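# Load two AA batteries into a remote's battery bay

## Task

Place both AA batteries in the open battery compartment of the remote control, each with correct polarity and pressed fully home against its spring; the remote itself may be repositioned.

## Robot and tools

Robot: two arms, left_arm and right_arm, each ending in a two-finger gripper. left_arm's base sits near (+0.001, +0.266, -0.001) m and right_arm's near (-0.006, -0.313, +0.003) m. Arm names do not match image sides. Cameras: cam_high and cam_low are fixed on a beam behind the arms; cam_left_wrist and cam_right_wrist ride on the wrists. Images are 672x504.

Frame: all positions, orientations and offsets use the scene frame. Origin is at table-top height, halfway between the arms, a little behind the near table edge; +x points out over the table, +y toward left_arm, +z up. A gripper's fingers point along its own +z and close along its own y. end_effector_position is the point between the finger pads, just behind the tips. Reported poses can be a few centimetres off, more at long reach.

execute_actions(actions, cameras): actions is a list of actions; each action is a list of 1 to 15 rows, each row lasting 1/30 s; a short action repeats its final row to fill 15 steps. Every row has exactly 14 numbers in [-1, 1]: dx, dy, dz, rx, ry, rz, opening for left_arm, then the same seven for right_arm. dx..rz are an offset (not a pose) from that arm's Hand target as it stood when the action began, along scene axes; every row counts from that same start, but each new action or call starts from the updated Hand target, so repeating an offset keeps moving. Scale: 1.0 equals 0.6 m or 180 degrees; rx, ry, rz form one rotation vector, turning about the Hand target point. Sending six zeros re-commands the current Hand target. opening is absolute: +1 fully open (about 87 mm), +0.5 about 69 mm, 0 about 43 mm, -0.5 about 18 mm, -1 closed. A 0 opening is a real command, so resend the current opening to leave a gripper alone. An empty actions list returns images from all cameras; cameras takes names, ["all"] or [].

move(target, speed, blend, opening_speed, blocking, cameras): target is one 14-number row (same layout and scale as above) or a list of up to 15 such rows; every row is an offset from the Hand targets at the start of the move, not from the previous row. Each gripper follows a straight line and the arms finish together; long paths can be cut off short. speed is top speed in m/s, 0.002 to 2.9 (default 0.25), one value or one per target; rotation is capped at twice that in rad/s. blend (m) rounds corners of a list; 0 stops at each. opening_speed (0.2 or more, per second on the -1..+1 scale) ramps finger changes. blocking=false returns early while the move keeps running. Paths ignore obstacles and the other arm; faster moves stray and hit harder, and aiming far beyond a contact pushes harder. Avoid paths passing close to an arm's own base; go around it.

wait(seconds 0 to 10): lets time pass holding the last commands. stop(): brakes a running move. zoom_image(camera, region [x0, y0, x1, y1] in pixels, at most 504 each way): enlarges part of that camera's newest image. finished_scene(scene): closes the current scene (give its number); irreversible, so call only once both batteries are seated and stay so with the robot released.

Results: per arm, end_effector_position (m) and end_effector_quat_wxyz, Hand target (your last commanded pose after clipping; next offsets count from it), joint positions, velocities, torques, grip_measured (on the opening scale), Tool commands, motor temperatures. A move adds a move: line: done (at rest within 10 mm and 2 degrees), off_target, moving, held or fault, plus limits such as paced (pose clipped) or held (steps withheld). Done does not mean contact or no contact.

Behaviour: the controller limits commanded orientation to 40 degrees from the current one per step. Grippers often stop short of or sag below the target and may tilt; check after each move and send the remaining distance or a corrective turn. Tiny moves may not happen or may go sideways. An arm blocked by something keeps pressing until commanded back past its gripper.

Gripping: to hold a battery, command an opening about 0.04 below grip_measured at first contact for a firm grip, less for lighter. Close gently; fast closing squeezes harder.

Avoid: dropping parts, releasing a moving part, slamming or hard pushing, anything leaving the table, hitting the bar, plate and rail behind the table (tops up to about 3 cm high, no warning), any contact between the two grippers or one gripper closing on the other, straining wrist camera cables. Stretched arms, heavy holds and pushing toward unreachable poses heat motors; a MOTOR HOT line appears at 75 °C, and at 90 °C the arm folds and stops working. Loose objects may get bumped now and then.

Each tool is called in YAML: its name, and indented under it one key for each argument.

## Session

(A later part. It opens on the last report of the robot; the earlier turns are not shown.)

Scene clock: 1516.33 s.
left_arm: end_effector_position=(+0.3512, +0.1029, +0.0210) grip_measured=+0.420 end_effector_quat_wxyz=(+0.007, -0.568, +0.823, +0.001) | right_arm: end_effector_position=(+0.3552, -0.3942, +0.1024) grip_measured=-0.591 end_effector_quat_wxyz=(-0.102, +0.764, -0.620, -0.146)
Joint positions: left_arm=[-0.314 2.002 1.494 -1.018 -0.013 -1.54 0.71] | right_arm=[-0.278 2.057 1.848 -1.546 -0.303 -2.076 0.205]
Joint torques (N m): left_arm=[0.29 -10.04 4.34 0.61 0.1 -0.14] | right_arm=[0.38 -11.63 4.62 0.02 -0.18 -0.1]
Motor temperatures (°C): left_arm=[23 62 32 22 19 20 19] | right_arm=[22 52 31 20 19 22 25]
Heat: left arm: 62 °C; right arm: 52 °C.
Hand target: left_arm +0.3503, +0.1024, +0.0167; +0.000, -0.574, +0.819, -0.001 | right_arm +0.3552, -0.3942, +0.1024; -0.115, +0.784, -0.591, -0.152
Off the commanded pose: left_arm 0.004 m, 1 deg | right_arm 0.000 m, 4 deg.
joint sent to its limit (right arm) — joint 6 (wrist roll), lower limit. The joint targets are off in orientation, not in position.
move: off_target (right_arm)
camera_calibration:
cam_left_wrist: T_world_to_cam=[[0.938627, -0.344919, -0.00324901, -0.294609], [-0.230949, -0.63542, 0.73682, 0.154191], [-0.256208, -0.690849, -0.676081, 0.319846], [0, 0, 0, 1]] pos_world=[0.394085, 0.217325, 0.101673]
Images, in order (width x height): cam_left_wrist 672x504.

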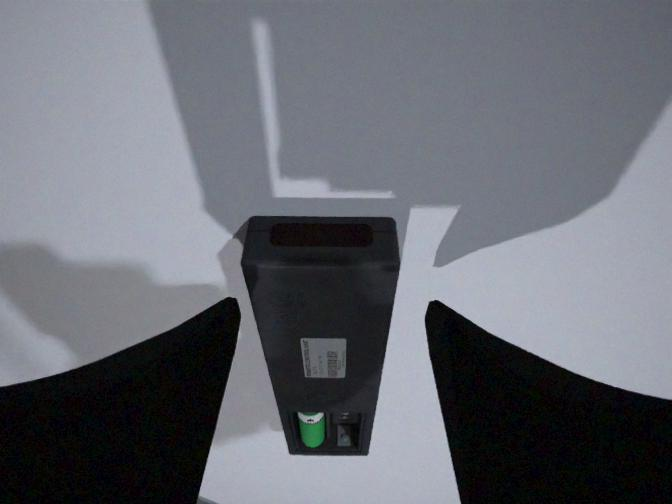

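move:
  target: [-0.006, 0.002, -0.004, 0, 0, 0, 0.42, 0, 0, 0, 0, 0, 0, -0.68]
  speed: 0.05

move:
  target: [0, 0, 0, 0, 0, 0, 0.02, 0, 0, 0, 0, 0, 0, -0.68]
  speed: 0.05
  opening_speed: 0.3
  cameras: ["cam_left_wrist", "cam_right_wrist"]

Scene clock: 1527.97 s.
left_arm: end_effector_position=(+0.3473, +0.1042, +0.0152) grip_measured=+0.420 end_effector_quat_wxyz=(+0.005, -0.568, +0.823, +0.005) | right_arm: end_effector_position=(+0.3552, -0.3942, +0.1024) grip_measured=-0.591 end_effector_quat_wxyz=(-0.102, +0.764, -0.620, -0.146)
Joint positions: left_arm=[-0.314 2.002 1.469 -1.002 -0.013 -1.54 0.71] | right_arm=[-0.278 2.057 1.848 -1.546 -0.303 -2.076 0.205]
Joint torques (N m): left_arm=[0.27 -10.97 4.14 0.59 0.11 -0.14] | right_arm=[0.38 -11.67 4.62 0.03 -0.18 -0.1]
Motor temperatures (°C): left_arm=[23 61 32 22 19 20 19] | right_arm=[22 52 31 20 19 22 25]
Heat: left arm: 61 °C; right arm: 52 °C.
Hand target: left_arm +0.3467, +0.1036, +0.0143; +0.000, -0.574, +0.819, -0.001 | right_arm +0.3552, -0.3942, +0.1024; -0.115, +0.784, -0.591, -0.152
Off the commanded pose: left_arm 0.001 m, 1 deg | right_arm 0.000 m, 4 deg.
joint sent to its limit (right arm) — joint 6 (wrist roll), lower limit. The joint targets are off in orientation, not in position.
move: off_target (right_arm)

Scene clock: 1529.50 s.
left_arm: end_effector_position=(+0.3476, +0.1041, +0.0152) grip_measured=+0.092 end_effector_quat_wxyz=(+0.005, -0.568, +0.823, +0.004) | right_arm: end_effector_position=(+0.3552, -0.3942, +0.1024) grip_measured=-0.591 end_effector_quat_wxyz=(-0.102, +0.764, -0.620, -0.146)
Joint positions: left_arm=[-0.314 2.002 1.469 -1.001 -0.013 -1.541 0.546] | right_arm=[-0.278 2.057 1.848 -1.546 -0.303 -2.076 0.205]
Joint torques (N m): left_arm=[0.31 -10.97 4.15 0.59 0.1 -0.13] | right_arm=[0.35 -11.67 4.6 0.02 -0.18 -0.1]
Motor temperatures (°C): left_arm=[23 61 32 22 19 20 19] | right_arm=[22 52 31 20 19 22 25]
Heat: left arm: 61 °C; right arm: 52 °C.
Hand target: left_arm +0.3467, +0.1036, +0.0143; +0.000, -0.574, +0.819, -0.001 | right_arm +0.3552, -0.3942, +0.1024; -0.115, +0.784, -0.591, -0.152
Off the commanded pose: left_arm 0.001 m, 1 deg | right_arm 0.000 m, 4 deg.
joint sent to its limit (right arm) — joint 6 (wrist roll), lower limit. The joint targets are off in orientation, not in position.
move: off_target (right_arm)
camera_calibration:
cam_left_wrist: T_world_to_cam=[[0.938833, -0.3442, -0.0109276, -0.29089], [-0.22512, -0.637429, 0.736889, 0.156607], [-0.260602, -0.689355, -0.675926, 0.317134], [0, 0, 0, 1]] pos_world=[0.390999, 0.21832, 0.0957784]
cam_right_wrist: T_world_to_cam=[[0.975848, 0.215864, -0.0335133, -0.259019], [0.20448, -0.848648, 0.487836, -0.435841], [0.0768654, -0.482906, -0.872292, 0.0186447], [0, 0, 0, 1]] pos_world=[0.340451, -0.30496, 0.220202]
Images, in order (width x height): cam_left_wrist 672x504, cam_right_wrist 672x504.

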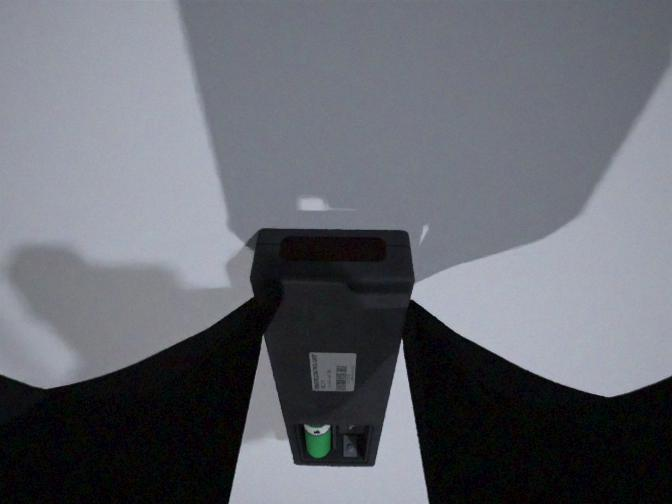

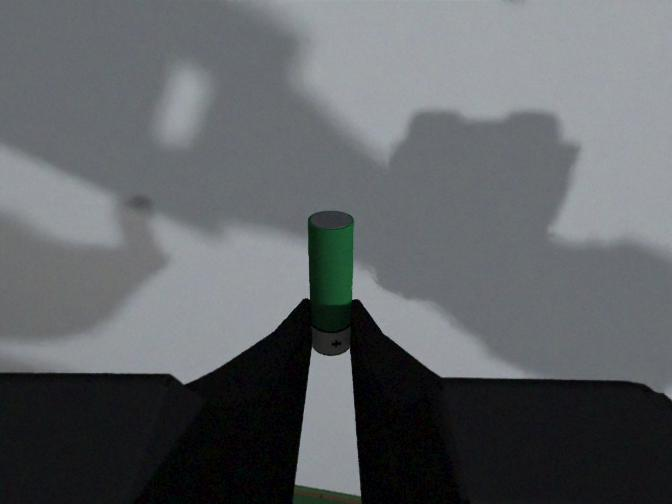

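move:
  target:
    - [0, 0, 0, 0, 0, 0, 0.4, 0, 0, 0, 0, 0, 0, -0.68]
    - [0, 0, 0.15, 0, 0, 0, 0.4, 0, 0, 0, 0, 0, 0, -0.68]
    - [-0.1, 0.2, 0.25, 0, 0, 0, 0.4, -0.02, 0.3, 0.12, -0.124, 0.0051, -0.2002, -0.68]
  speed: [0.05, 0.12, 0.25]
  cameras: ["cam_left_wrist", "cam_right_wrist"]

Scene clock: 1554.90 s.
left_arm: end_effector_position=(+0.2955, +0.2239, +0.1599) grip_measured=+0.400 end_effector_quat_wxyz=(+0.008, -0.574, +0.819, +0.002) | right_arm: end_effector_position=(+0.3410, -0.2118, +0.1720) grip_measured=-0.591 end_effector_quat_wxyz=(+0.026, -0.576, +0.817, -0.002)
Joint positions: left_arm=[0.017 1.66 1.6 -1.465 0 -1.225 0.7] | right_arm=[0.363 1.997 2.033 -1.549 -0.003 -0.856 0.205]
Joint torques (N m): left_arm=[0.55 -9.31 4.41 0.3 0.11 0.01] | right_arm=[-0.05 -9.32 8.02 0.37 0.06 0.14]
Motor temperatures (°C): left_arm=[23 60 32 22 19 20 19] | right_arm=[22 51 31 20 19 22 25]
Heat: left arm: 60 °C; right arm: 51 °C.
Hand target: left_arm +0.2867, +0.2236, +0.1643; +0.000, -0.574, +0.819, -0.001 | right_arm +0.3432, -0.2142, +0.1743; +0.000, -0.570, +0.822, +0.000
Off the commanded pose: left_arm 0.010 m, 1 deg | right_arm 0.004 m, 3 deg.
joint sent to its limit (right arm) — joint 4 (wrist pitch), lower limit. The joint targets are off in orientation, not in position.
move: off_target (right_arm)
camera_calibration:
cam_left_wrist: T_world_to_cam=[[0.943811, -0.330465, -0.00361324, -0.204917], [-0.221436, -0.640464, 0.735372, 0.11449], [-0.245329, -0.693252, -0.677654, 0.480641], [0, 0, 0, 1]] pos_world=[0.33667, 0.338814, 0.240775]
cam_right_wrist: T_world_to_cam=[[0.942647, -0.332912, 0.02423, -0.397057], [-0.242058, -0.631798, 0.736369, -0.156614], [-0.229837, -0.700001, -0.676146, 0.193333], [0, 0, 0, 1]] pos_world=[0.38081, -0.0958002, 0.255668]
Images, in order (width x height): cam_left_wrist 672x504, cam_right_wrist 672x504.

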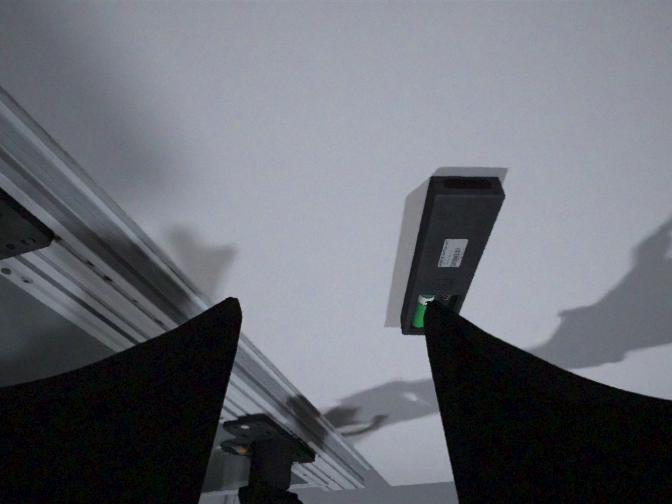

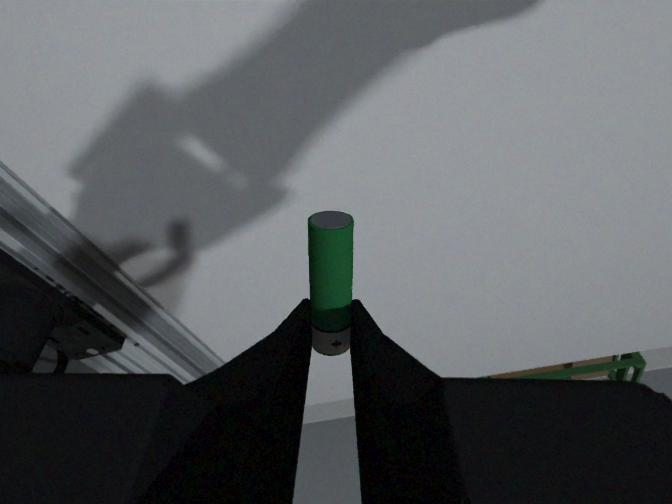

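move:
  target: [0, 0, 0, 0, 0, 0, 0.4, -0.046, 0.3127, -0.107, 0, 0, 0, -0.68]
  speed: 0.2
  cameras: ["cam_left_wrist", "cam_right_wrist"]

Scene clock: 1561.70 s.
left_arm: end_effector_position=(+0.2955, +0.2239, +0.1599) grip_measured=+0.400 end_effector_quat_wxyz=(+0.008, -0.574, +0.819, +0.002) | right_arm: end_effector_position=(+0.3134, -0.0258, +0.1077) grip_measured=-0.591 end_effector_quat_wxyz=(+0.016, -0.576, +0.817, +0.005)
Joint positions: left_arm=[0.017 1.66 1.6 -1.465 0 -1.224 0.7] | right_arm=[0.768 2.39 2.406 -1.549 0.003 -0.451 0.205]
Joint torques (N m): left_arm=[0.53 -9.32 4.44 0.3 0.11 0.02] | right_arm=[-0.1 -13 8.17 0.34 0.03 0.15]
Motor temperatures (°C): left_arm=[23 59 32 22 19 20 19] | right_arm=[22 51 31 20 19 22 25]
Heat: left arm: 59 °C; right arm: 51 °C.
Hand target: left_arm +0.2867, +0.2236, +0.1643; +0.000, -0.574, +0.819, -0.001 | right_arm +0.3158, -0.0266, +0.1101; +0.000, -0.570, +0.822, +0.000
Off the commanded pose: left_arm 0.010 m, 1 deg | right_arm 0.003 m, 2 deg.
joint sent to its limit (right arm) — joint 4 (wrist pitch), lower limit. The joint targets still meet the commanded pose.
move: done
camera_calibration:
cam_left_wrist: T_world_to_cam=[[0.943671, -0.330866, -0.00361343, -0.204734], [-0.221707, -0.640367, 0.735375, 0.114548], [-0.245624, -0.69315, -0.677651, 0.480705], [0, 0, 0, 1]] pos_world=[0.33667, 0.338814, 0.240775]
cam_right_wrist: T_world_to_cam=[[0.943153, -0.332354, 0.00145741, -0.305281], [-0.223962, -0.632307, 0.741639, -0.00470386], [-0.245566, -0.699806, -0.670797, 0.278125], [0, 0, 0, 1]] pos_world=[0.355171, 0.0901978, 0.190499]
Images, in order (width x height): cam_left_wrist 672x504, cam_right_wrist 672x504.

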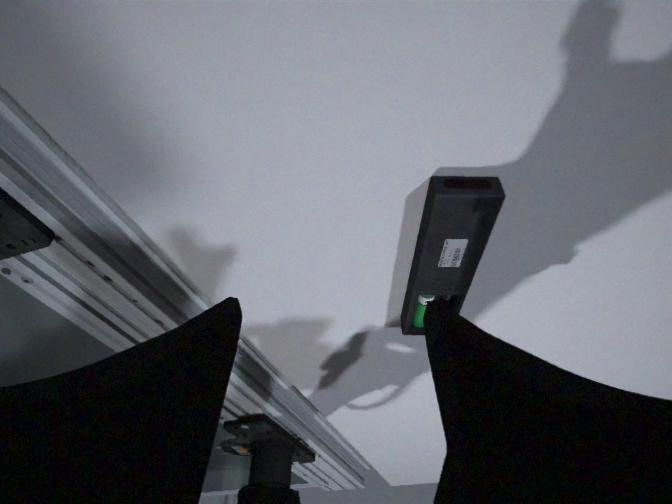

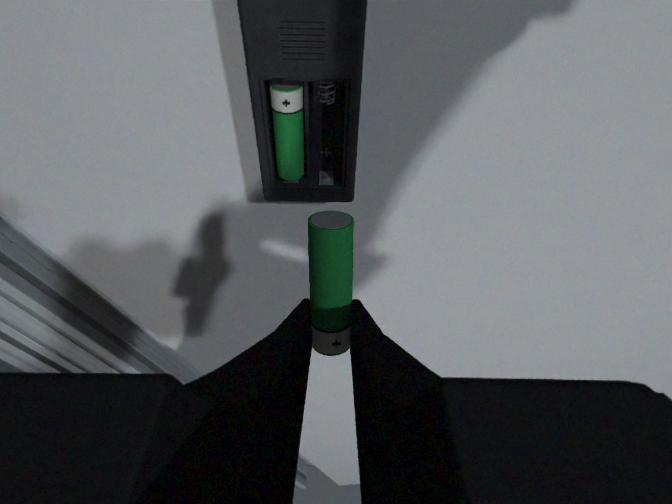

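zoom_image:
  camera: "cam_right_wrist"
  region: [230, 60, 390, 220]

Scaled by 3.150.

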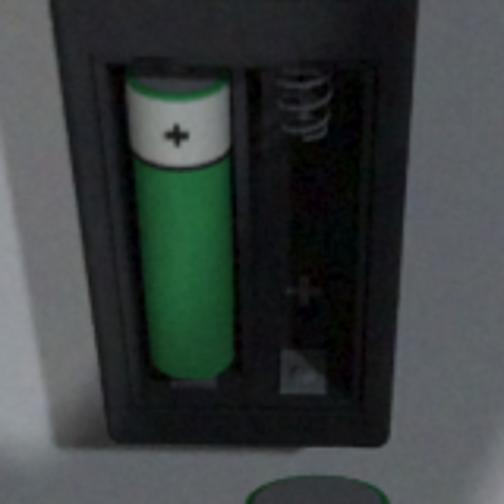

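zoom_image:
  camera: "cam_right_wrist"
  region: [255, 66, 325, 126]

zoom_image:
  camera: "cam_right_wrist"
  region: [255, 150, 325, 210]

Scaled by 7.200.

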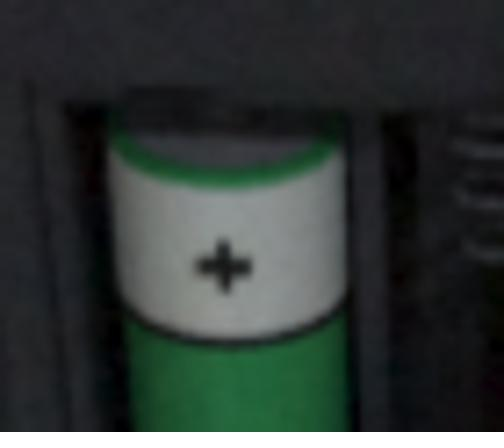

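Scaled by 7.200.

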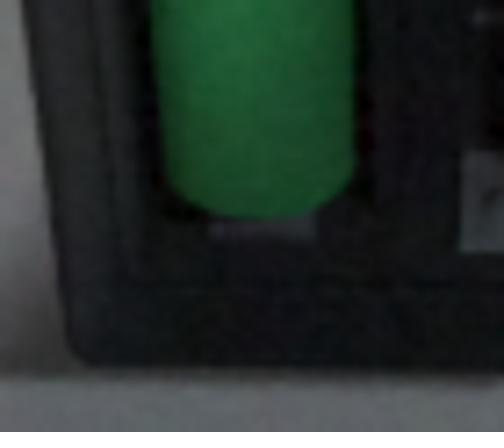

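move:
  target: [0, 0, 0, 0, 0, 0, 0.4, -0.01, -0.0158, -0.0835, 0, 0, 0, -0.68]
  speed: 0.12
  cameras: ["cam_right_wrist"]

zoom_image:
  camera: "cam_right_wrist"
  region: [230, 130, 430, 330]

Scene clock: 1651.80 s.
left_arm: end_effector_position=(+0.2955, +0.2239, +0.1599) grip_measured=+0.400 end_effector_quat_wxyz=(+0.008, -0.574, +0.819, +0.002) | right_arm: end_effector_position=(+0.3034, -0.0385, +0.0418) grip_measured=-0.591 end_effector_quat_wxyz=(-0.031, -0.574, +0.818, -0.003)
Joint positions: left_arm=[0.017 1.66 1.6 -1.465 0 -1.224 0.7] | right_arm=[0.762 2.39 2.127 -1.366 0.003 -0.451 0.205]
Joint torques (N m): left_arm=[0.55 -9.28 4.41 0.3 0.11 0.03] | right_arm=[-0.23 -19.04 5.3 0.51 0.01 0.11]
Motor temperatures (°C): left_arm=[23 52 32 22 19 20 19] | right_arm=[22 54 36 20 19 21 25]
Heat: left arm: 52 °C; right arm: 54 °C.
Hand target: left_arm +0.2867, +0.2236, +0.1643; +0.000, -0.574, +0.819, -0.001 | right_arm +0.3098, -0.0361, +0.0600; +0.000, -0.570, +0.822, +0.000
Off the commanded pose: left_arm 0.010 m, 1 deg | right_arm 0.019 m, 4 deg.
move: off_target (right_arm)
camera_calibration:
cam_right_wrist: T_world_to_cam=[[0.939899, -0.339043, -0.0404862, -0.297428], [-0.174817, -0.579669, 0.795878, 0.0186653], [-0.293305, -0.740968, -0.604101, 0.232666], [0, 0, 0, 1]] pos_world=[0.351058, 0.0823769, 0.113657]
Images, in order (width x height): cam_right_wrist 672x504.

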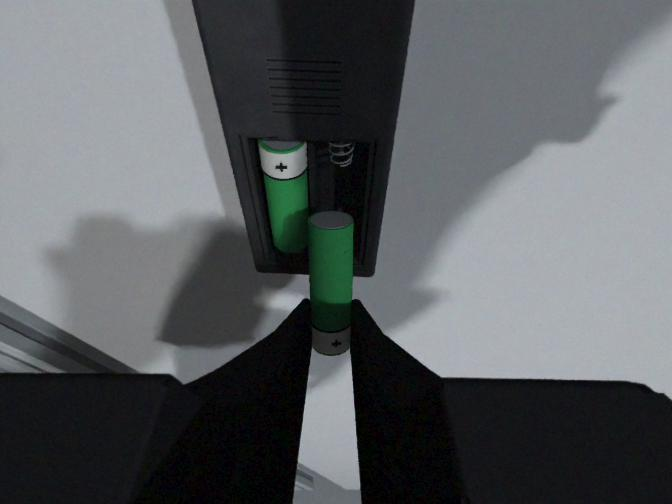

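Scaled by 2.520.

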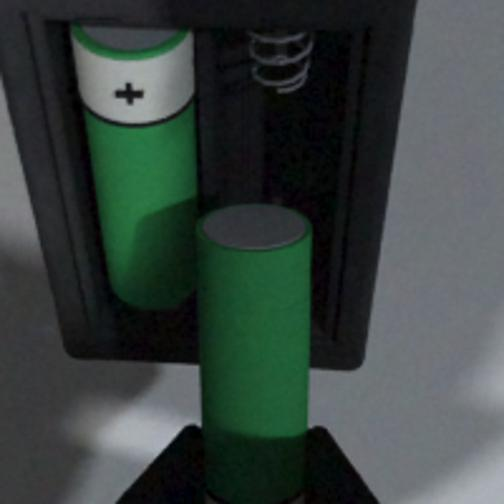

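zoom_image:
  camera: "cam_right_wrist"
  region: [235, 125, 355, 205]

Scaled by 4.200.

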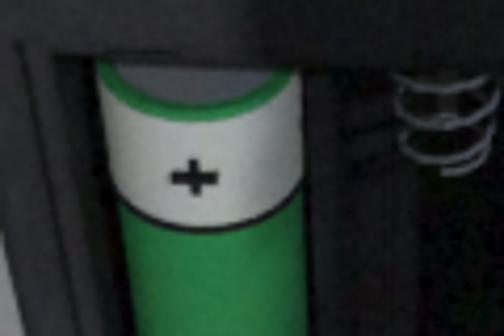

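move:
  target: [0, 0, 0, 0, 0, 0, 0.4, 0.0067, 0.0073, -0.008, 0.0156, -0.0058, 0, -0.68]
  speed: 0.06
  cameras: ["cam_right_wrist"]

zoom_image:
  camera: "cam_right_wrist"
  region: [230, 130, 430, 330]

Scene clock: 1725.97 s.
left_arm: end_effector_position=(+0.2955, +0.2239, +0.1599) grip_measured=+0.400 end_effector_quat_wxyz=(+0.008, -0.574, +0.819, +0.002) | right_arm: end_effector_position=(+0.3075, -0.0373, +0.0325) grip_measured=-0.591 end_effector_quat_wxyz=(-0.016, -0.571, +0.821, +0.003)
Joint positions: left_arm=[0.017 1.66 1.6 -1.465 0 -1.224 0.7] | right_arm=[0.755 2.371 2.062 -1.288 -0.003 -0.451 0.205]
Joint torques (N m): left_arm=[0.54 -9.31 4.41 0.3 0.11 0.02] | right_arm=[-0.27 -20.01 5.38 0.6 -0.13 0.02]
Motor temperatures (°C): left_arm=[23 50 32 21 19 20 19] | right_arm=[22 71 32 21 19 21 25]
Heat: left arm: 50 °C; right arm: 71 °C.
Hand target: left_arm +0.2867, +0.2236, +0.1643; +0.000, -0.574, +0.819, -0.001 | right_arm +0.3137, -0.0317, +0.0552; +0.021, -0.570, +0.821, +0.015
Off the commanded pose: left_arm 0.010 m, 1 deg | right_arm 0.024 m, 4 deg.
move: off_target (right_arm)
camera_calibration:
cam_right_wrist: T_world_to_cam=[[0.937792, -0.345751, -0.0316509, -0.301236], [-0.194805, -0.599446, 0.776348, 0.033583], [-0.287396, -0.721887, -0.62951, 0.228897], [0, 0, 0, 1]] pos_world=[0.354823, 0.081216, 0.108486]
Images, in order (width x height): cam_right_wrist 672x504.

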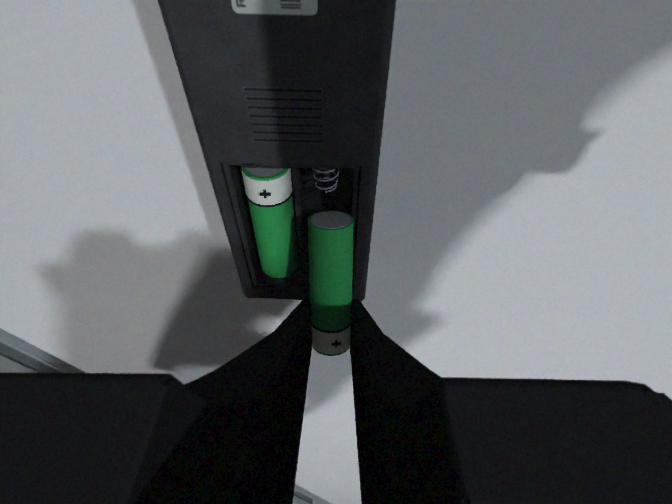

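Scaled by 2.520.

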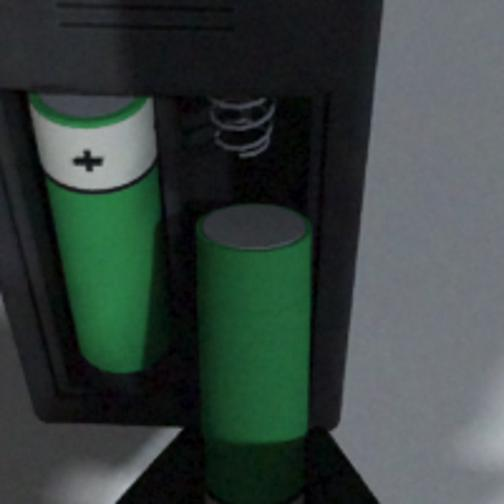

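move:
  target: [0, 0, 0, 0, 0, 0, 0.4, -0.001, 0.0025, -0.012, 0, 0, 0, -0.68]
  speed: 0.05
  cameras: ["cam_right_wrist"]

zoom_image:
  camera: "cam_right_wrist"
  region: [230, 130, 430, 330]

Scene clock: 1734.60 s.
left_arm: end_effector_position=(+0.2955, +0.2239, +0.1599) grip_measured=+0.400 end_effector_quat_wxyz=(+0.008, -0.574, +0.819, +0.002) | right_arm: end_effector_position=(+0.3073, -0.0369, +0.0272) grip_measured=-0.591 end_effector_quat_wxyz=(-0.014, -0.571, +0.821, +0.004)
Joint positions: left_arm=[0.017 1.66 1.6 -1.465 0 -1.224 0.7] | right_arm=[0.755 2.37 2.04 -1.264 -0.006 -0.451 0.205]
Joint torques (N m): left_arm=[0.53 -9.31 4.42 0.29 0.11 0.03] | right_arm=[0.08 -19.59 5.38 0.64 -0.13 0.06]
Motor temperatures (°C): left_arm=[23 50 32 21 19 20 19] | right_arm=[22 71 32 21 19 21 25]
Heat: left arm: 50 °C; right arm: 71 °C.
Hand target: left_arm +0.2867, +0.2236, +0.1643; +0.000, -0.574, +0.819, -0.001 | right_arm +0.3131, -0.0302, +0.0479; +0.021, -0.570, +0.821, +0.015
Off the commanded pose: left_arm 0.010 m, 1 deg | right_arm 0.023 m, 4 deg.
move: off_target (right_arm)
camera_calibration:
cam_right_wrist: T_world_to_cam=[[0.937794, -0.345667, -0.0325198, -0.301054], [-0.195097, -0.602134, 0.774191, 0.0380036], [-0.287193, -0.719687, -0.632116, 0.225915], [0, 0, 0, 1]] pos_world=[0.354622, 0.081407, 0.103592]
Images, in order (width x height): cam_right_wrist 672x504.

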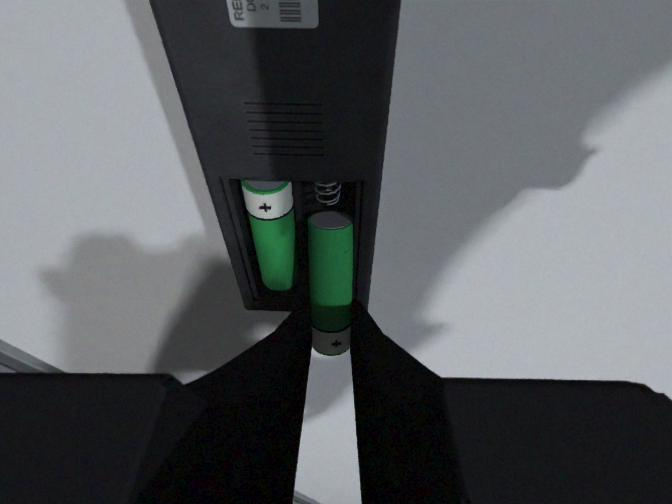

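Scaled by 2.520.

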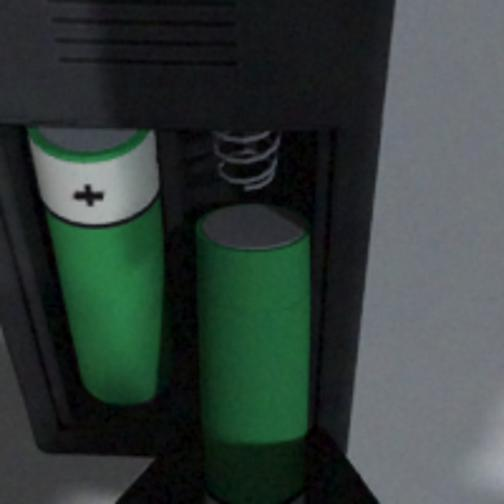

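move:
  target: [0, 0, 0, 0, 0, 0, 0.4, 0, 0, -0.006, 0, 0, 0, -0.68]
  speed: 0.05
  cameras: ["cam_right_wrist"]

zoom_image:
  camera: "cam_right_wrist"
  region: [230, 130, 430, 330]

Scene clock: 1741.83 s.
left_arm: end_effector_position=(+0.2955, +0.2239, +0.1599) grip_measured=+0.400 end_effector_quat_wxyz=(+0.008, -0.574, +0.819, +0.002) | right_arm: end_effector_position=(+0.3075, -0.0367, +0.0239) grip_measured=-0.591 end_effector_quat_wxyz=(-0.013, -0.571, +0.821, +0.005)
Joint positions: left_arm=[0.017 1.66 1.6 -1.465 0 -1.224 0.7] | right_arm=[0.755 2.37 2.028 -1.249 -0.006 -0.451 0.205]
Joint torques (N m): left_arm=[0.54 -9.33 4.42 0.29 0.11 0.02] | right_arm=[0.06 -19.47 5.34 0.64 -0.13 0.06]
Motor temperatures (°C): left_arm=[23 50 32 21 19 20 19] | right_arm=[22 70 33 21 19 21 25]
Heat: left arm: 50 °C; right arm: 70 °C.
Hand target: left_arm +0.2867, +0.2236, +0.1643; +0.000, -0.574, +0.819, -0.001 | right_arm +0.3132, -0.0302, +0.0444; +0.021, -0.570, +0.821, +0.015
Off the commanded pose: left_arm 0.010 m, 1 deg | right_arm 0.022 m, 4 deg.
move: off_target (right_arm)
camera_calibration:
cam_right_wrist: T_world_to_cam=[[0.937828, -0.345667, -0.0315227, -0.301261], [-0.196397, -0.60333, 0.77293, 0.0410072], [-0.286195, -0.718684, -0.633707, 0.22374], [0, 0, 0, 1]] pos_world=[0.354618, 0.081403, 0.100593]
Images, in order (width x height): cam_right_wrist 672x504.

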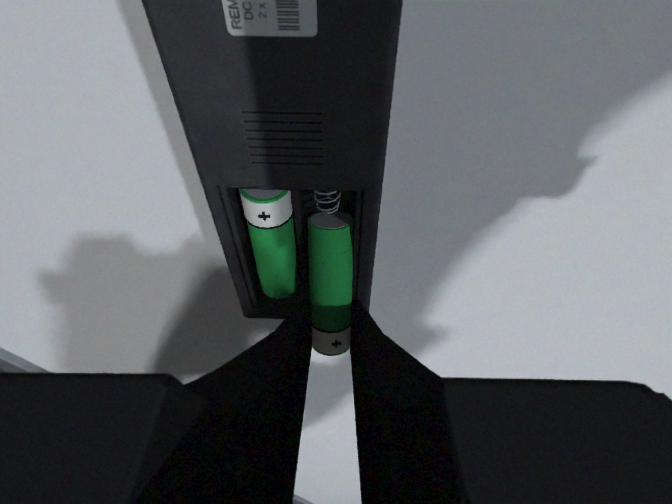

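Scaled by 2.520.

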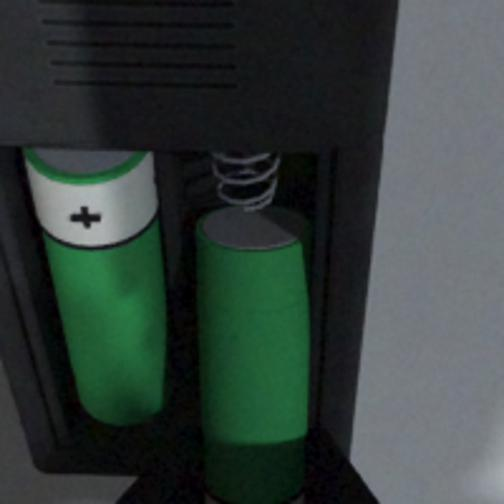

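move:
  target:
    - [0, 0, 0, 0, 0, 0, 0.4, 0, 0, 0, 0, 0, 0, -0.35]
    - [0, 0, 0, 0, 0, 0, 0.4, -0.002, -0.006, 0.1, 0, 0, 0, -0.3]
  speed: [0.05, 0.1]
  opening_speed: 0.6
  cameras: ["cam_right_wrist"]

zoom_image:
  camera: "cam_right_wrist"
  region: [230, 80, 430, 280]

Scene clock: 1756.00 s.
left_arm: end_effector_position=(+0.2955, +0.2239, +0.1599) grip_measured=+0.400 end_effector_quat_wxyz=(+0.008, -0.574, +0.819, +0.002) | right_arm: end_effector_position=(+0.3089, -0.0360, +0.0802) grip_measured=-0.300 end_effector_quat_wxyz=(-0.005, -0.571, +0.821, +0.006)
Joint positions: left_arm=[0.017 1.66 1.6 -1.465 0 -1.224 0.7] | right_arm=[0.755 2.357 2.231 -1.449 -0.006 -0.451 0.35]
Joint torques (N m): left_arm=[0.58 -9.25 4.45 0.29 0.11 0.03] | right_arm=[-0.2 -18.14 8.29 0.26 -0.12 0.03]
Motor temperatures (°C): left_arm=[23 50 32 21 19 20 19] | right_arm=[22 70 32 21 19 21 25]
Heat: left arm: 50 °C; right arm: 70 °C.
Hand target: left_arm +0.2867, +0.2236, +0.1643; +0.000, -0.574, +0.819, -0.001 | right_arm +0.3119, -0.0338, +0.1044; +0.021, -0.570, +0.821, +0.015
Off the commanded pose: left_arm 0.010 m, 1 deg | right_arm 0.024 m, 3 deg.
move: off_target (right_arm); target 2's new opening was sent with right_arm's hand 0.024 m and 3 deg from that target
camera_calibration:
cam_right_wrist: T_world_to_cam=[[0.938088, -0.345543, -0.0243056, -0.30116], [-0.20566, -0.612041, 0.763616, 0.00150727], [-0.278739, -0.71134, -0.645213, 0.25925], [0, 0, 0, 1]] pos_world=[0.355088, 0.0812736, 0.158801]
Images, in order (width x height): cam_right_wrist 672x504.

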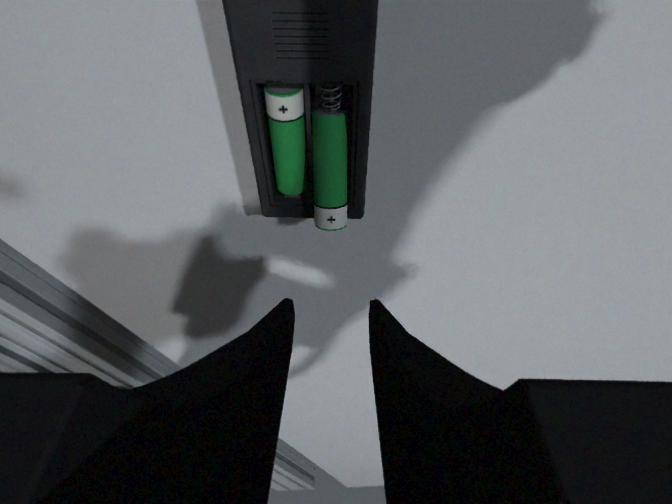

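Scaled by 2.520.

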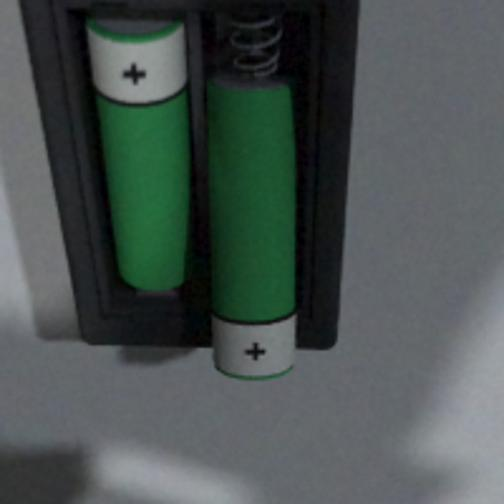

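execute_actions:
  actions: []
  cameras: ["cam_right_wrist", "cam_left_wrist"]

Scene clock: 1786.43 s.
left_arm: end_effector_position=(+0.2955, +0.2239, +0.1599) grip_measured=+0.400 end_effector_quat_wxyz=(+0.008, -0.574, +0.819, +0.002) | right_arm: end_effector_position=(+0.3089, -0.0360, +0.0802) grip_measured=-0.300 end_effector_quat_wxyz=(-0.005, -0.571, +0.821, +0.006)
Joint positions: left_arm=[0.017 1.66 1.6 -1.465 0 -1.224 0.7] | right_arm=[0.755 2.357 2.231 -1.449 -0.006 -0.451 0.35]
Joint velocities: within noise
Joint torques (N m): left_arm=[0.55 -9.29 4.41 0.29 0.12 0.02] | right_arm=[-0.23 -18.14 8.31 0.26 -0.13 0.03]
Motor temperatures (°C): left_arm=[23 49 32 21 19 20 19] | right_arm=[22 72 35 20 19 21 24]
Heat: left arm: 49 °C; right arm: 72 °C.
Hand target: left_arm +0.2867, +0.2236, +0.1643; +0.000, -0.574, +0.819, -0.001 | right_arm +0.3119, -0.0338, +0.1044; +0.021, -0.570, +0.821, +0.015
Tool commands: left_gripper/opening=+0.4 right_gripper/opening=-0.3
Off the commanded pose: left_arm 0.010 m, 1 deg | right_arm 0.024 m, 3 deg.
camera_calibration:
cam_left_wrist: T_world_to_cam=[[0.943671, -0.330866, -0.00361343, -0.204734], [-0.221707, -0.640367, 0.735375, 0.114548], [-0.245624, -0.69315, -0.677651, 0.480705], [0, 0, 0, 1]] pos_world=[0.33667, 0.338814, 0.240775]
cam_right_wrist: T_world_to_cam=[[0.938088, -0.345543, -0.0243056, -0.30116], [-0.20566, -0.612041, 0.763616, 0.00150727], [-0.278739, -0.71134, -0.645213, 0.25925], [0, 0, 0, 1]] pos_world=[0.355088, 0.0812736, 0.158801]
Images, in order (width x height): cam_left_wrist 672x504, cam_right_wrist 672x504.

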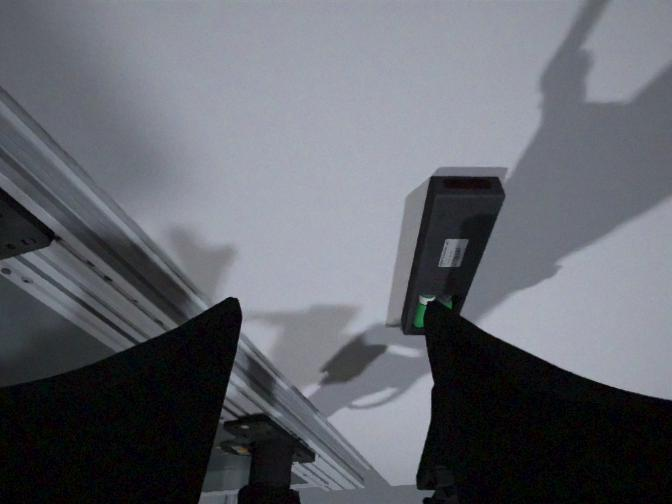

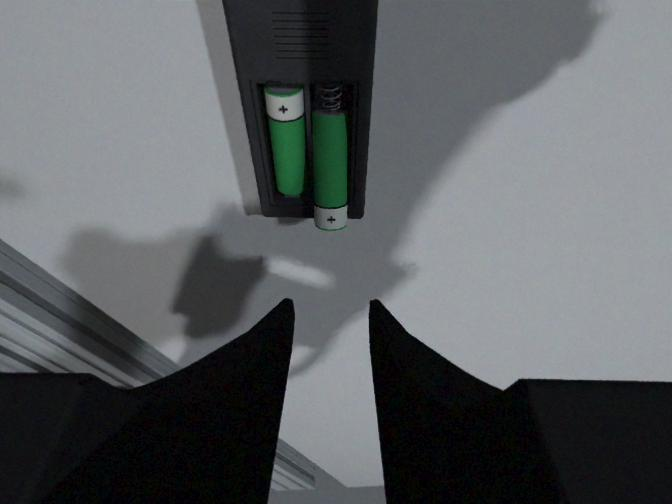

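zoom_image:
  camera: "cam_right_wrist"
  region: [220, 60, 400, 240]

Scaled by 2.800.

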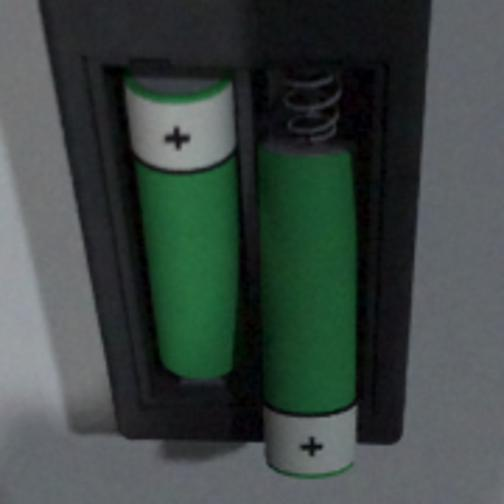

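move:
  target:
    - [0,0,0,0,0,0,0.42,-0.02,-0.06,0.06,0,0,0,-0.3]
    - [0,0,0,0,0,0,0.42,-0.0365,-0.17,0.04,-0.008,0.0165,-0.497,-0.95]
  speed: 0.2
  blend: [0.03, 0]
  cameras: []

Scene clock: 1811.47 s.
left_arm: end_effector_position=(+0.2955, +0.2239, +0.1599) grip_measured=+0.420 end_effector_quat_wxyz=(+0.008, -0.574, +0.819, +0.002) | right_arm: end_effector_position=(+0.2859, -0.1349, +0.1147) grip_measured=-0.950 end_effector_quat_wxyz=(-0.028, +0.165, +0.986, -0.014)
Joint positions: left_arm=[0.017 1.66 1.6 -1.465 0 -1.224 0.71] | right_arm=[0.452 2.004 1.797 -1.419 -0.004 0.794 0.025]
Joint torques (N m): left_arm=[0.5 -9.31 4.41 0.29 0.12 0.03] | right_arm=[-0.09 -15.62 5.2 0.5 0.14 0.19]
Motor temperatures (°C): left_arm=[23 48 32 21 19 20 19] | right_arm=[22 72 35 20 19 21 24]
Heat: left arm: 48 °C; right arm: 72 °C.
Hand target: left_arm +0.2867, +0.2236, +0.1643; +0.000, -0.574, +0.819, -0.001 | right_arm +0.2900, -0.1359, +0.1283; +0.000, +0.174, +0.985, +0.000
Off the commanded pose: left_arm 0.010 m, 1 deg | right_arm 0.014 m, 4 deg.
move: off_target (right_arm); blend cut to 0 m at target 1; target 2's new opening was sent with right_arm's hand 0.014 m and 4 deg from that target
No camera images: "cameras" was empty.

move:
  target:
    - [0.1,-0.2,-0.107,0,0,0,0.42,0,0,0,0,0,0,-0.95]
    - [0.1,-0.2,-0.21,0,0,0,0.42,0,0,0,0,0,0,-0.95]
  speed: [0.25, 0.1]
  blend: [0.02, 0]
  cameras: ["cam_left_wrist"]

Scene clock: 1819.57 s.
left_arm: end_effector_position=(+0.3478, +0.1051, +0.0426) grip_measured=+0.420 end_effector_quat_wxyz=(+0.002, -0.571, +0.821, -0.002) | right_arm: end_effector_position=(+0.2859, -0.1349, +0.1147) grip_measured=-0.950 end_effector_quat_wxyz=(-0.028, +0.165, +0.986, -0.014)
Joint positions: left_arm=[-0.305 1.965 1.526 -1.088 0.001 -1.54 0.71] | right_arm=[0.452 2.004 1.797 -1.419 -0.004 0.794 0.025]
Joint torques (N m): left_arm=[-0.57 -9.85 4.44 0.59 -0.05 -0.14] | right_arm=[-0.08 -15.65 5.19 0.5 0.13 0.18]
Motor temperatures (°C): left_arm=[23 48 32 21 19 20 19] | right_arm=[22 69 34 20 19 21 24]
Heat: left arm: 48 °C; right arm: 69 °C.
Hand target: left_arm +0.3467, +0.1037, +0.0382; +0.000, -0.574, +0.819, -0.001 | right_arm +0.2900, -0.1359, +0.1283; +0.000, +0.173, +0.985, +0.000
Off the commanded pose: left_arm 0.005 m, 0 deg | right_arm 0.014 m, 4 deg.
move: off_target (right_arm)
camera_calibration:
cam_left_wrist: T_world_to_cam=[[0.941566, -0.336802, -0.00419901, -0.292401], [-0.221511, -0.628551, 0.745558, 0.134513], [-0.253745, -0.701062, -0.666428, 0.334889], [0, 0, 0, 1]] pos_world=[0.390087, 0.220845, 0.121664]
Images, in order (width x height): cam_left_wrist 672x504.

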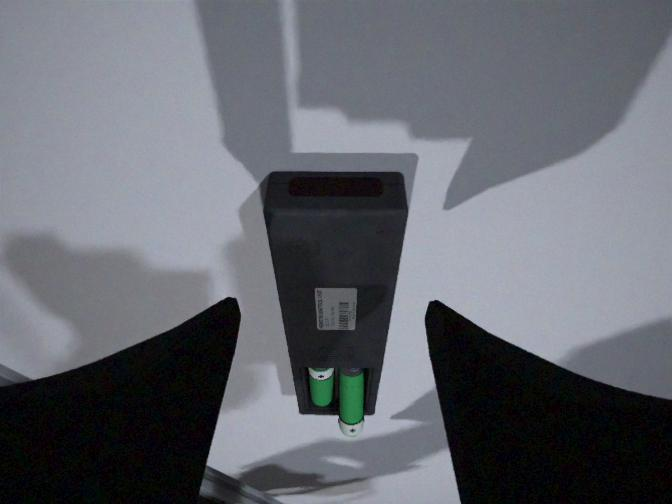

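move:
  target:
    - [0,0,-0.04,0,0,0,0.42,0,0,0,0,0,0,-0.95]
    - [0,0,-0.04,0,0,0,0.02,0,0,0,0,0,0,-0.95]
  speed: 0.06
  opening_speed: 0.5
  cameras: ["cam_left_wrist", "cam_right_wrist"]

Scene clock: 1829.87 s.
left_arm: end_effector_position=(+0.3487, +0.1048, +0.0199) grip_measured=+0.085 end_effector_quat_wxyz=(+0.003, -0.571, +0.821, -0.004) | right_arm: end_effector_position=(+0.2859, -0.1349, +0.1147) grip_measured=-0.950 end_effector_quat_wxyz=(-0.028, +0.165, +0.986, -0.014)
Joint positions: left_arm=[-0.305 1.989 1.467 -1.001 0.001 -1.54 0.542] | right_arm=[0.452 2.004 1.797 -1.419 -0.004 0.794 0.025]
Joint torques (N m): left_arm=[-0.55 -9.76 4.3 0.62 -0.05 -0.14] | right_arm=[-0.05 -15.64 5.19 0.51 0.14 0.19]
Motor temperatures (°C): left_arm=[23 49 31 21 19 20 19] | right_arm=[22 67 33 20 19 21 24]
Heat: left arm: 49 °C; right arm: 67 °C.
Hand target: left_arm +0.3467, +0.1037, +0.0143; +0.000, -0.574, +0.819, -0.001 | right_arm +0.2900, -0.1359, +0.1283; +0.000, +0.173, +0.985, +0.000
Off the commanded pose: left_arm 0.006 m, 1 deg | right_arm 0.014 m, 4 deg.
move: off_target (right_arm)
camera_calibration:
cam_left_wrist: T_world_to_cam=[[0.941697, -0.336462, 0.0000575457, -0.293668], [-0.224293, -0.627627, 0.745504, 0.152409], [-0.250798, -0.702052, -0.666501, 0.318778], [0, 0, 0, 1]] pos_world=[0.390679, 0.220647, 0.0988613]
cam_right_wrist: T_world_to_cam=[[-0.323071, -0.945956, 0.0281641, -0.0395183], [-0.567704, 0.217526, 0.793974, 0.121883], [-0.75719, 0.240521, -0.607299, 0.46551], [0, 0, 0, 1]] pos_world=[0.408906, -0.17586, 0.187045]
Images, in order (width x height): cam_left_wrist 672x504, cam_right_wrist 672x504.

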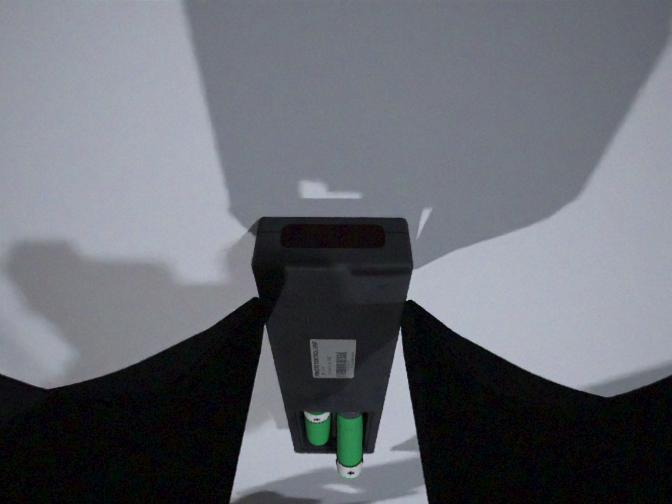

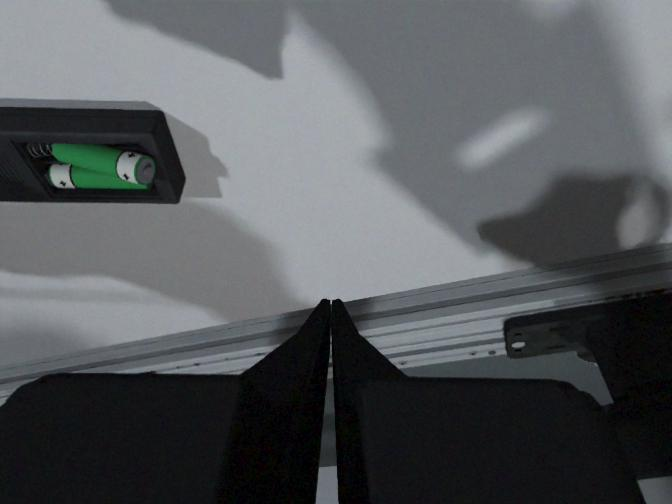

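move:
  target: [0,0,0,0,0,0,0.02,0.02,0.085,-0.11,0.0057,-0.019,-0.0055,-0.95]
  speed: 0.12
  cameras: ["cam_right_wrist"]

Scene clock: 1845.57 s.
left_arm: end_effector_position=(+0.3487, +0.1048, +0.0199) grip_measured=+0.085 end_effector_quat_wxyz=(+0.003, -0.571, +0.821, -0.004) | right_arm: end_effector_position=(+0.2986, -0.0868, +0.0680) grip_measured=-0.950 end_effector_quat_wxyz=(+0.021, +0.177, +0.984, +0.017)
Joint positions: left_arm=[-0.305 1.989 1.467 -1.001 0.001 -1.54 0.542] | right_arm=[0.549 2.035 1.669 -1.146 0.011 0.914 0.025]
Joint torques (N m): left_arm=[-0.55 -9.74 4.29 0.62 -0.05 -0.13] | right_arm=[0.73 -10.19 5.61 0.76 0.18 0.17]
Motor temperatures (°C): left_arm=[23 47 31 22 19 20 19] | right_arm=[22 65 33 21 19 21 24]
Heat: left arm: 47 °C; right arm: 65 °C.
Hand target: left_arm +0.3467, +0.1037, +0.0143; +0.000, -0.574, +0.819, -0.001 | right_arm +0.3020, -0.0848, +0.0624; +0.028, +0.182, +0.983, +0.014
Off the commanded pose: left_arm 0.006 m, 1 deg | right_arm 0.007 m, 1 deg.
move: done
camera_calibration:
cam_right_wrist: T_world_to_cam=[[-0.34509, -0.937287, -0.0490535, 0.0240411], [-0.645188, 0.198939, 0.737669, 0.18098], [-0.681649, 0.286211, -0.673378, 0.421177], [0, 0, 0, 1]] pos_world=[0.412157, -0.134016, 0.151288]
Images, in order (width x height): cam_right_wrist 672x504.

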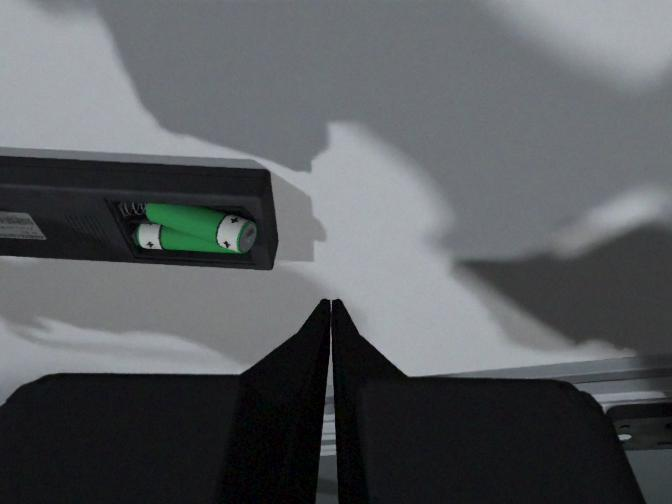

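move:
  target: [0,0,0,0,0,0,0.02,-0.0058,0.008,-0.05,0,0.012,0,-0.95]
  speed: 0.08
  cameras: ["cam_right_wrist"]

Scene clock: 1858.60 s.
left_arm: end_effector_position=(+0.3487, +0.1048, +0.0199) grip_measured=+0.085 end_effector_quat_wxyz=(+0.003, -0.571, +0.821, -0.004) | right_arm: end_effector_position=(+0.2977, -0.0850, +0.0379) grip_measured=-0.950 end_effector_quat_wxyz=(+0.010, +0.178, +0.984, +0.006)
Joint positions: left_arm=[-0.305 1.989 1.467 -1.001 0.001 -1.54 0.542] | right_arm=[0.553 2.088 1.625 -1.08 0.011 0.921 0.025]
Joint torques (N m): left_arm=[-0.55 -9.78 4.3 0.61 -0.05 -0.14] | right_arm=[0.83 -10.45 5.49 0.7 -0.01 0.19]
Motor temperatures (°C): left_arm=[23 47 31 22 19 20 20] | right_arm=[22 62 33 21 19 21 24]
Heat: left arm: 47 °C; right arm: 62 °C.
Hand target: left_arm +0.3467, +0.1037, +0.0143; +0.000, -0.574, +0.819, -0.001 | right_arm +0.2986, -0.0800, +0.0324; +0.010, +0.182, +0.983, +0.010
Off the commanded pose: left_arm 0.006 m, 1 deg | right_arm 0.007 m, 1 deg.
move: done
camera_calibration:
cam_right_wrist: T_world_to_cam=[[-0.348045, -0.937158, -0.0245045, 0.0238712], [-0.62491, 0.212438, 0.751237, 0.196958], [-0.698822, 0.276777, -0.659577, 0.403595], [0, 0, 0, 1]] pos_world=[0.41343, -0.131176, 0.118825]
Images, in order (width x height): cam_right_wrist 672x504.

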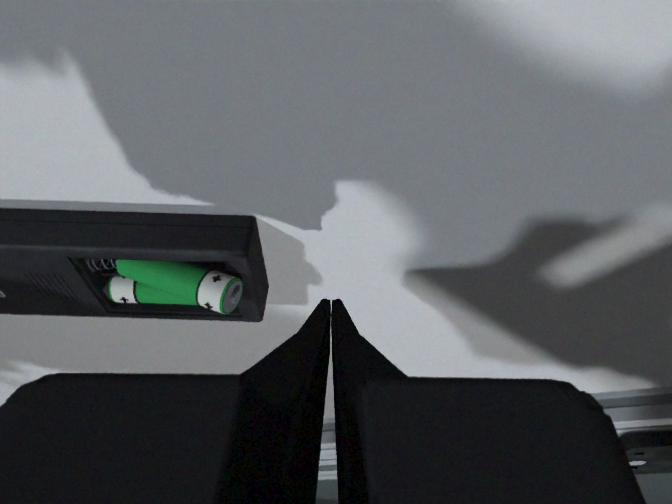

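move:
  target: [0,0,0,0,0,0,0.02,0.0193,0.0373,-0.007,0,0,0,-0.95]
  speed: 0.06
  cameras: ["cam_right_wrist"]

Scene clock: 1867.37 s.
left_arm: end_effector_position=(+0.3487, +0.1048, +0.0199) grip_measured=+0.085 end_effector_quat_wxyz=(+0.003, -0.571, +0.821, -0.004) | right_arm: end_effector_position=(+0.3089, -0.0630, +0.0279) grip_measured=-0.950 end_effector_quat_wxyz=(+0.013, +0.178, +0.984, +0.009)
Joint positions: left_arm=[-0.305 1.989 1.467 -1.001 0.001 -1.54 0.542] | right_arm=[0.583 2.172 1.719 -1.081 0.011 0.95 0.025]
Joint torques (N m): left_arm=[-0.57 -9.74 4.3 0.61 -0.05 -0.14] | right_arm=[0.8 -10.76 8.38 0.37 0.01 0.21]
Motor temperatures (°C): left_arm=[23 46 31 22 19 20 20] | right_arm=[22 61 33 21 19 21 24]
Heat: left arm: 46 °C; right arm: 61 °C.
Hand target: left_arm +0.3467, +0.1037, +0.0143; +0.000, -0.574, +0.819, -0.001 | right_arm +0.3102, -0.0576, +0.0282; +0.010, +0.182, +0.983, +0.010
Off the commanded pose: left_arm 0.006 m, 1 deg | right_arm 0.006 m, 1 deg.
move: done
camera_calibration:
cam_right_wrist: T_world_to_cam=[[-0.347538, -0.93713, -0.0317, 0.0482555], [-0.629799, 0.20825, 0.748321, 0.208085], [-0.694673, 0.280035, -0.662578, 0.397728], [0, 0, 0, 1]] pos_world=[0.424113, -0.10949, 0.109342]
Images, in order (width x height): cam_right_wrist 672x504.

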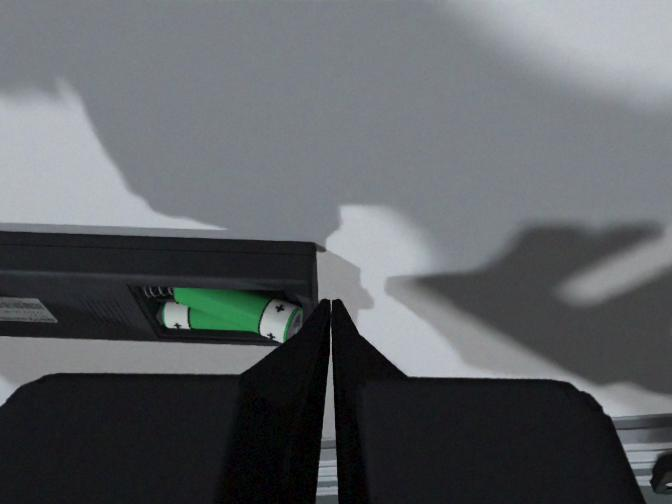

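move:
  target:
    - [0,0,0,0,0,0,0.02,-0.0017,0.0007,0.0133,0,0,0,-0.95]
    - [0,0,0,0,0,0,0.02,0.0053,0.0193,0.0133,0,0,0,-0.95]
  speed: 0.05
  cameras: ["cam_right_wrist"]

Scene clock: 1879.30 s.
left_arm: end_effector_position=(+0.3487, +0.1048, +0.0199) grip_measured=+0.085 end_effector_quat_wxyz=(+0.003, -0.571, +0.821, -0.004) | right_arm: end_effector_position=(+0.3124, -0.0511, +0.0361) grip_measured=-0.950 end_effector_quat_wxyz=(+0.013, +0.178, +0.984, +0.010)
Joint positions: left_arm=[-0.305 1.989 1.467 -1.001 0.001 -1.54 0.542] | right_arm=[0.601 2.204 1.803 -1.132 0.011 0.969 0.025]
Joint torques (N m): left_arm=[-0.57 -9.72 4.29 0.62 -0.04 -0.14] | right_arm=[0.77 -11.07 8.43 0.34 0.01 0.19]
Motor temperatures (°C): left_arm=[23 46 31 22 19 20 20] | right_arm=[23 59 33 21 19 21 24]
Heat: left arm: 46 °C; right arm: 59 °C.
Hand target: left_arm +0.3467, +0.1037, +0.0143; +0.000, -0.574, +0.819, -0.001 | right_arm +0.3134, -0.0460, +0.0363; +0.010, +0.182, +0.983, +0.011
Off the commanded pose: left_arm 0.006 m, 1 deg | right_arm 0.005 m, 1 deg.
move: done
camera_calibration:
cam_right_wrist: T_world_to_cam=[[-0.347863, -0.936967, -0.0329159, 0.0609558], [-0.630015, 0.207614, 0.748317, 0.201683], [-0.694315, 0.281049, -0.662524, 0.402188], [0, 0, 0, 1]] pos_world=[0.427513, -0.0977934, 0.117544]
Images, in order (width x height): cam_right_wrist 672x504.

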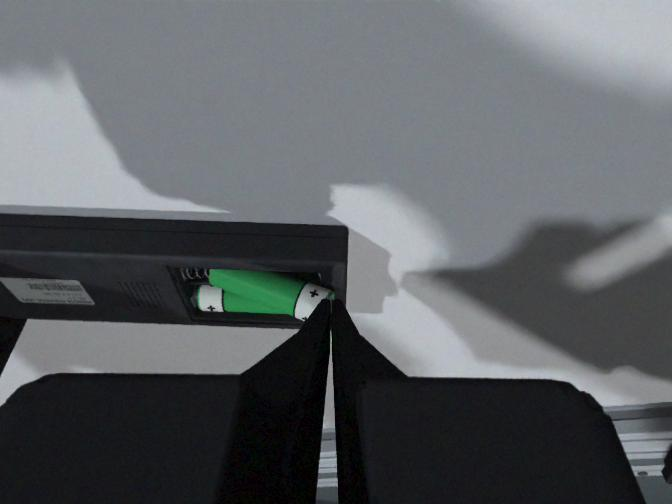

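zoom_image:
  camera: "cam_right_wrist"
  region: [160, 220, 400, 400]

Scaled by 2.100.

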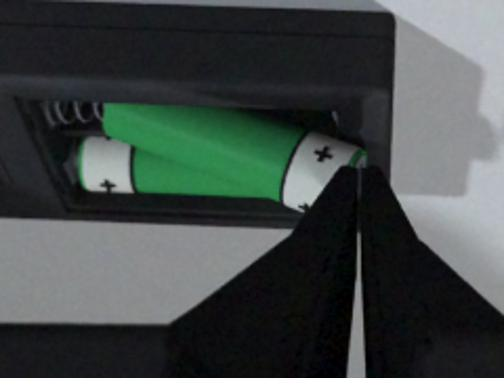

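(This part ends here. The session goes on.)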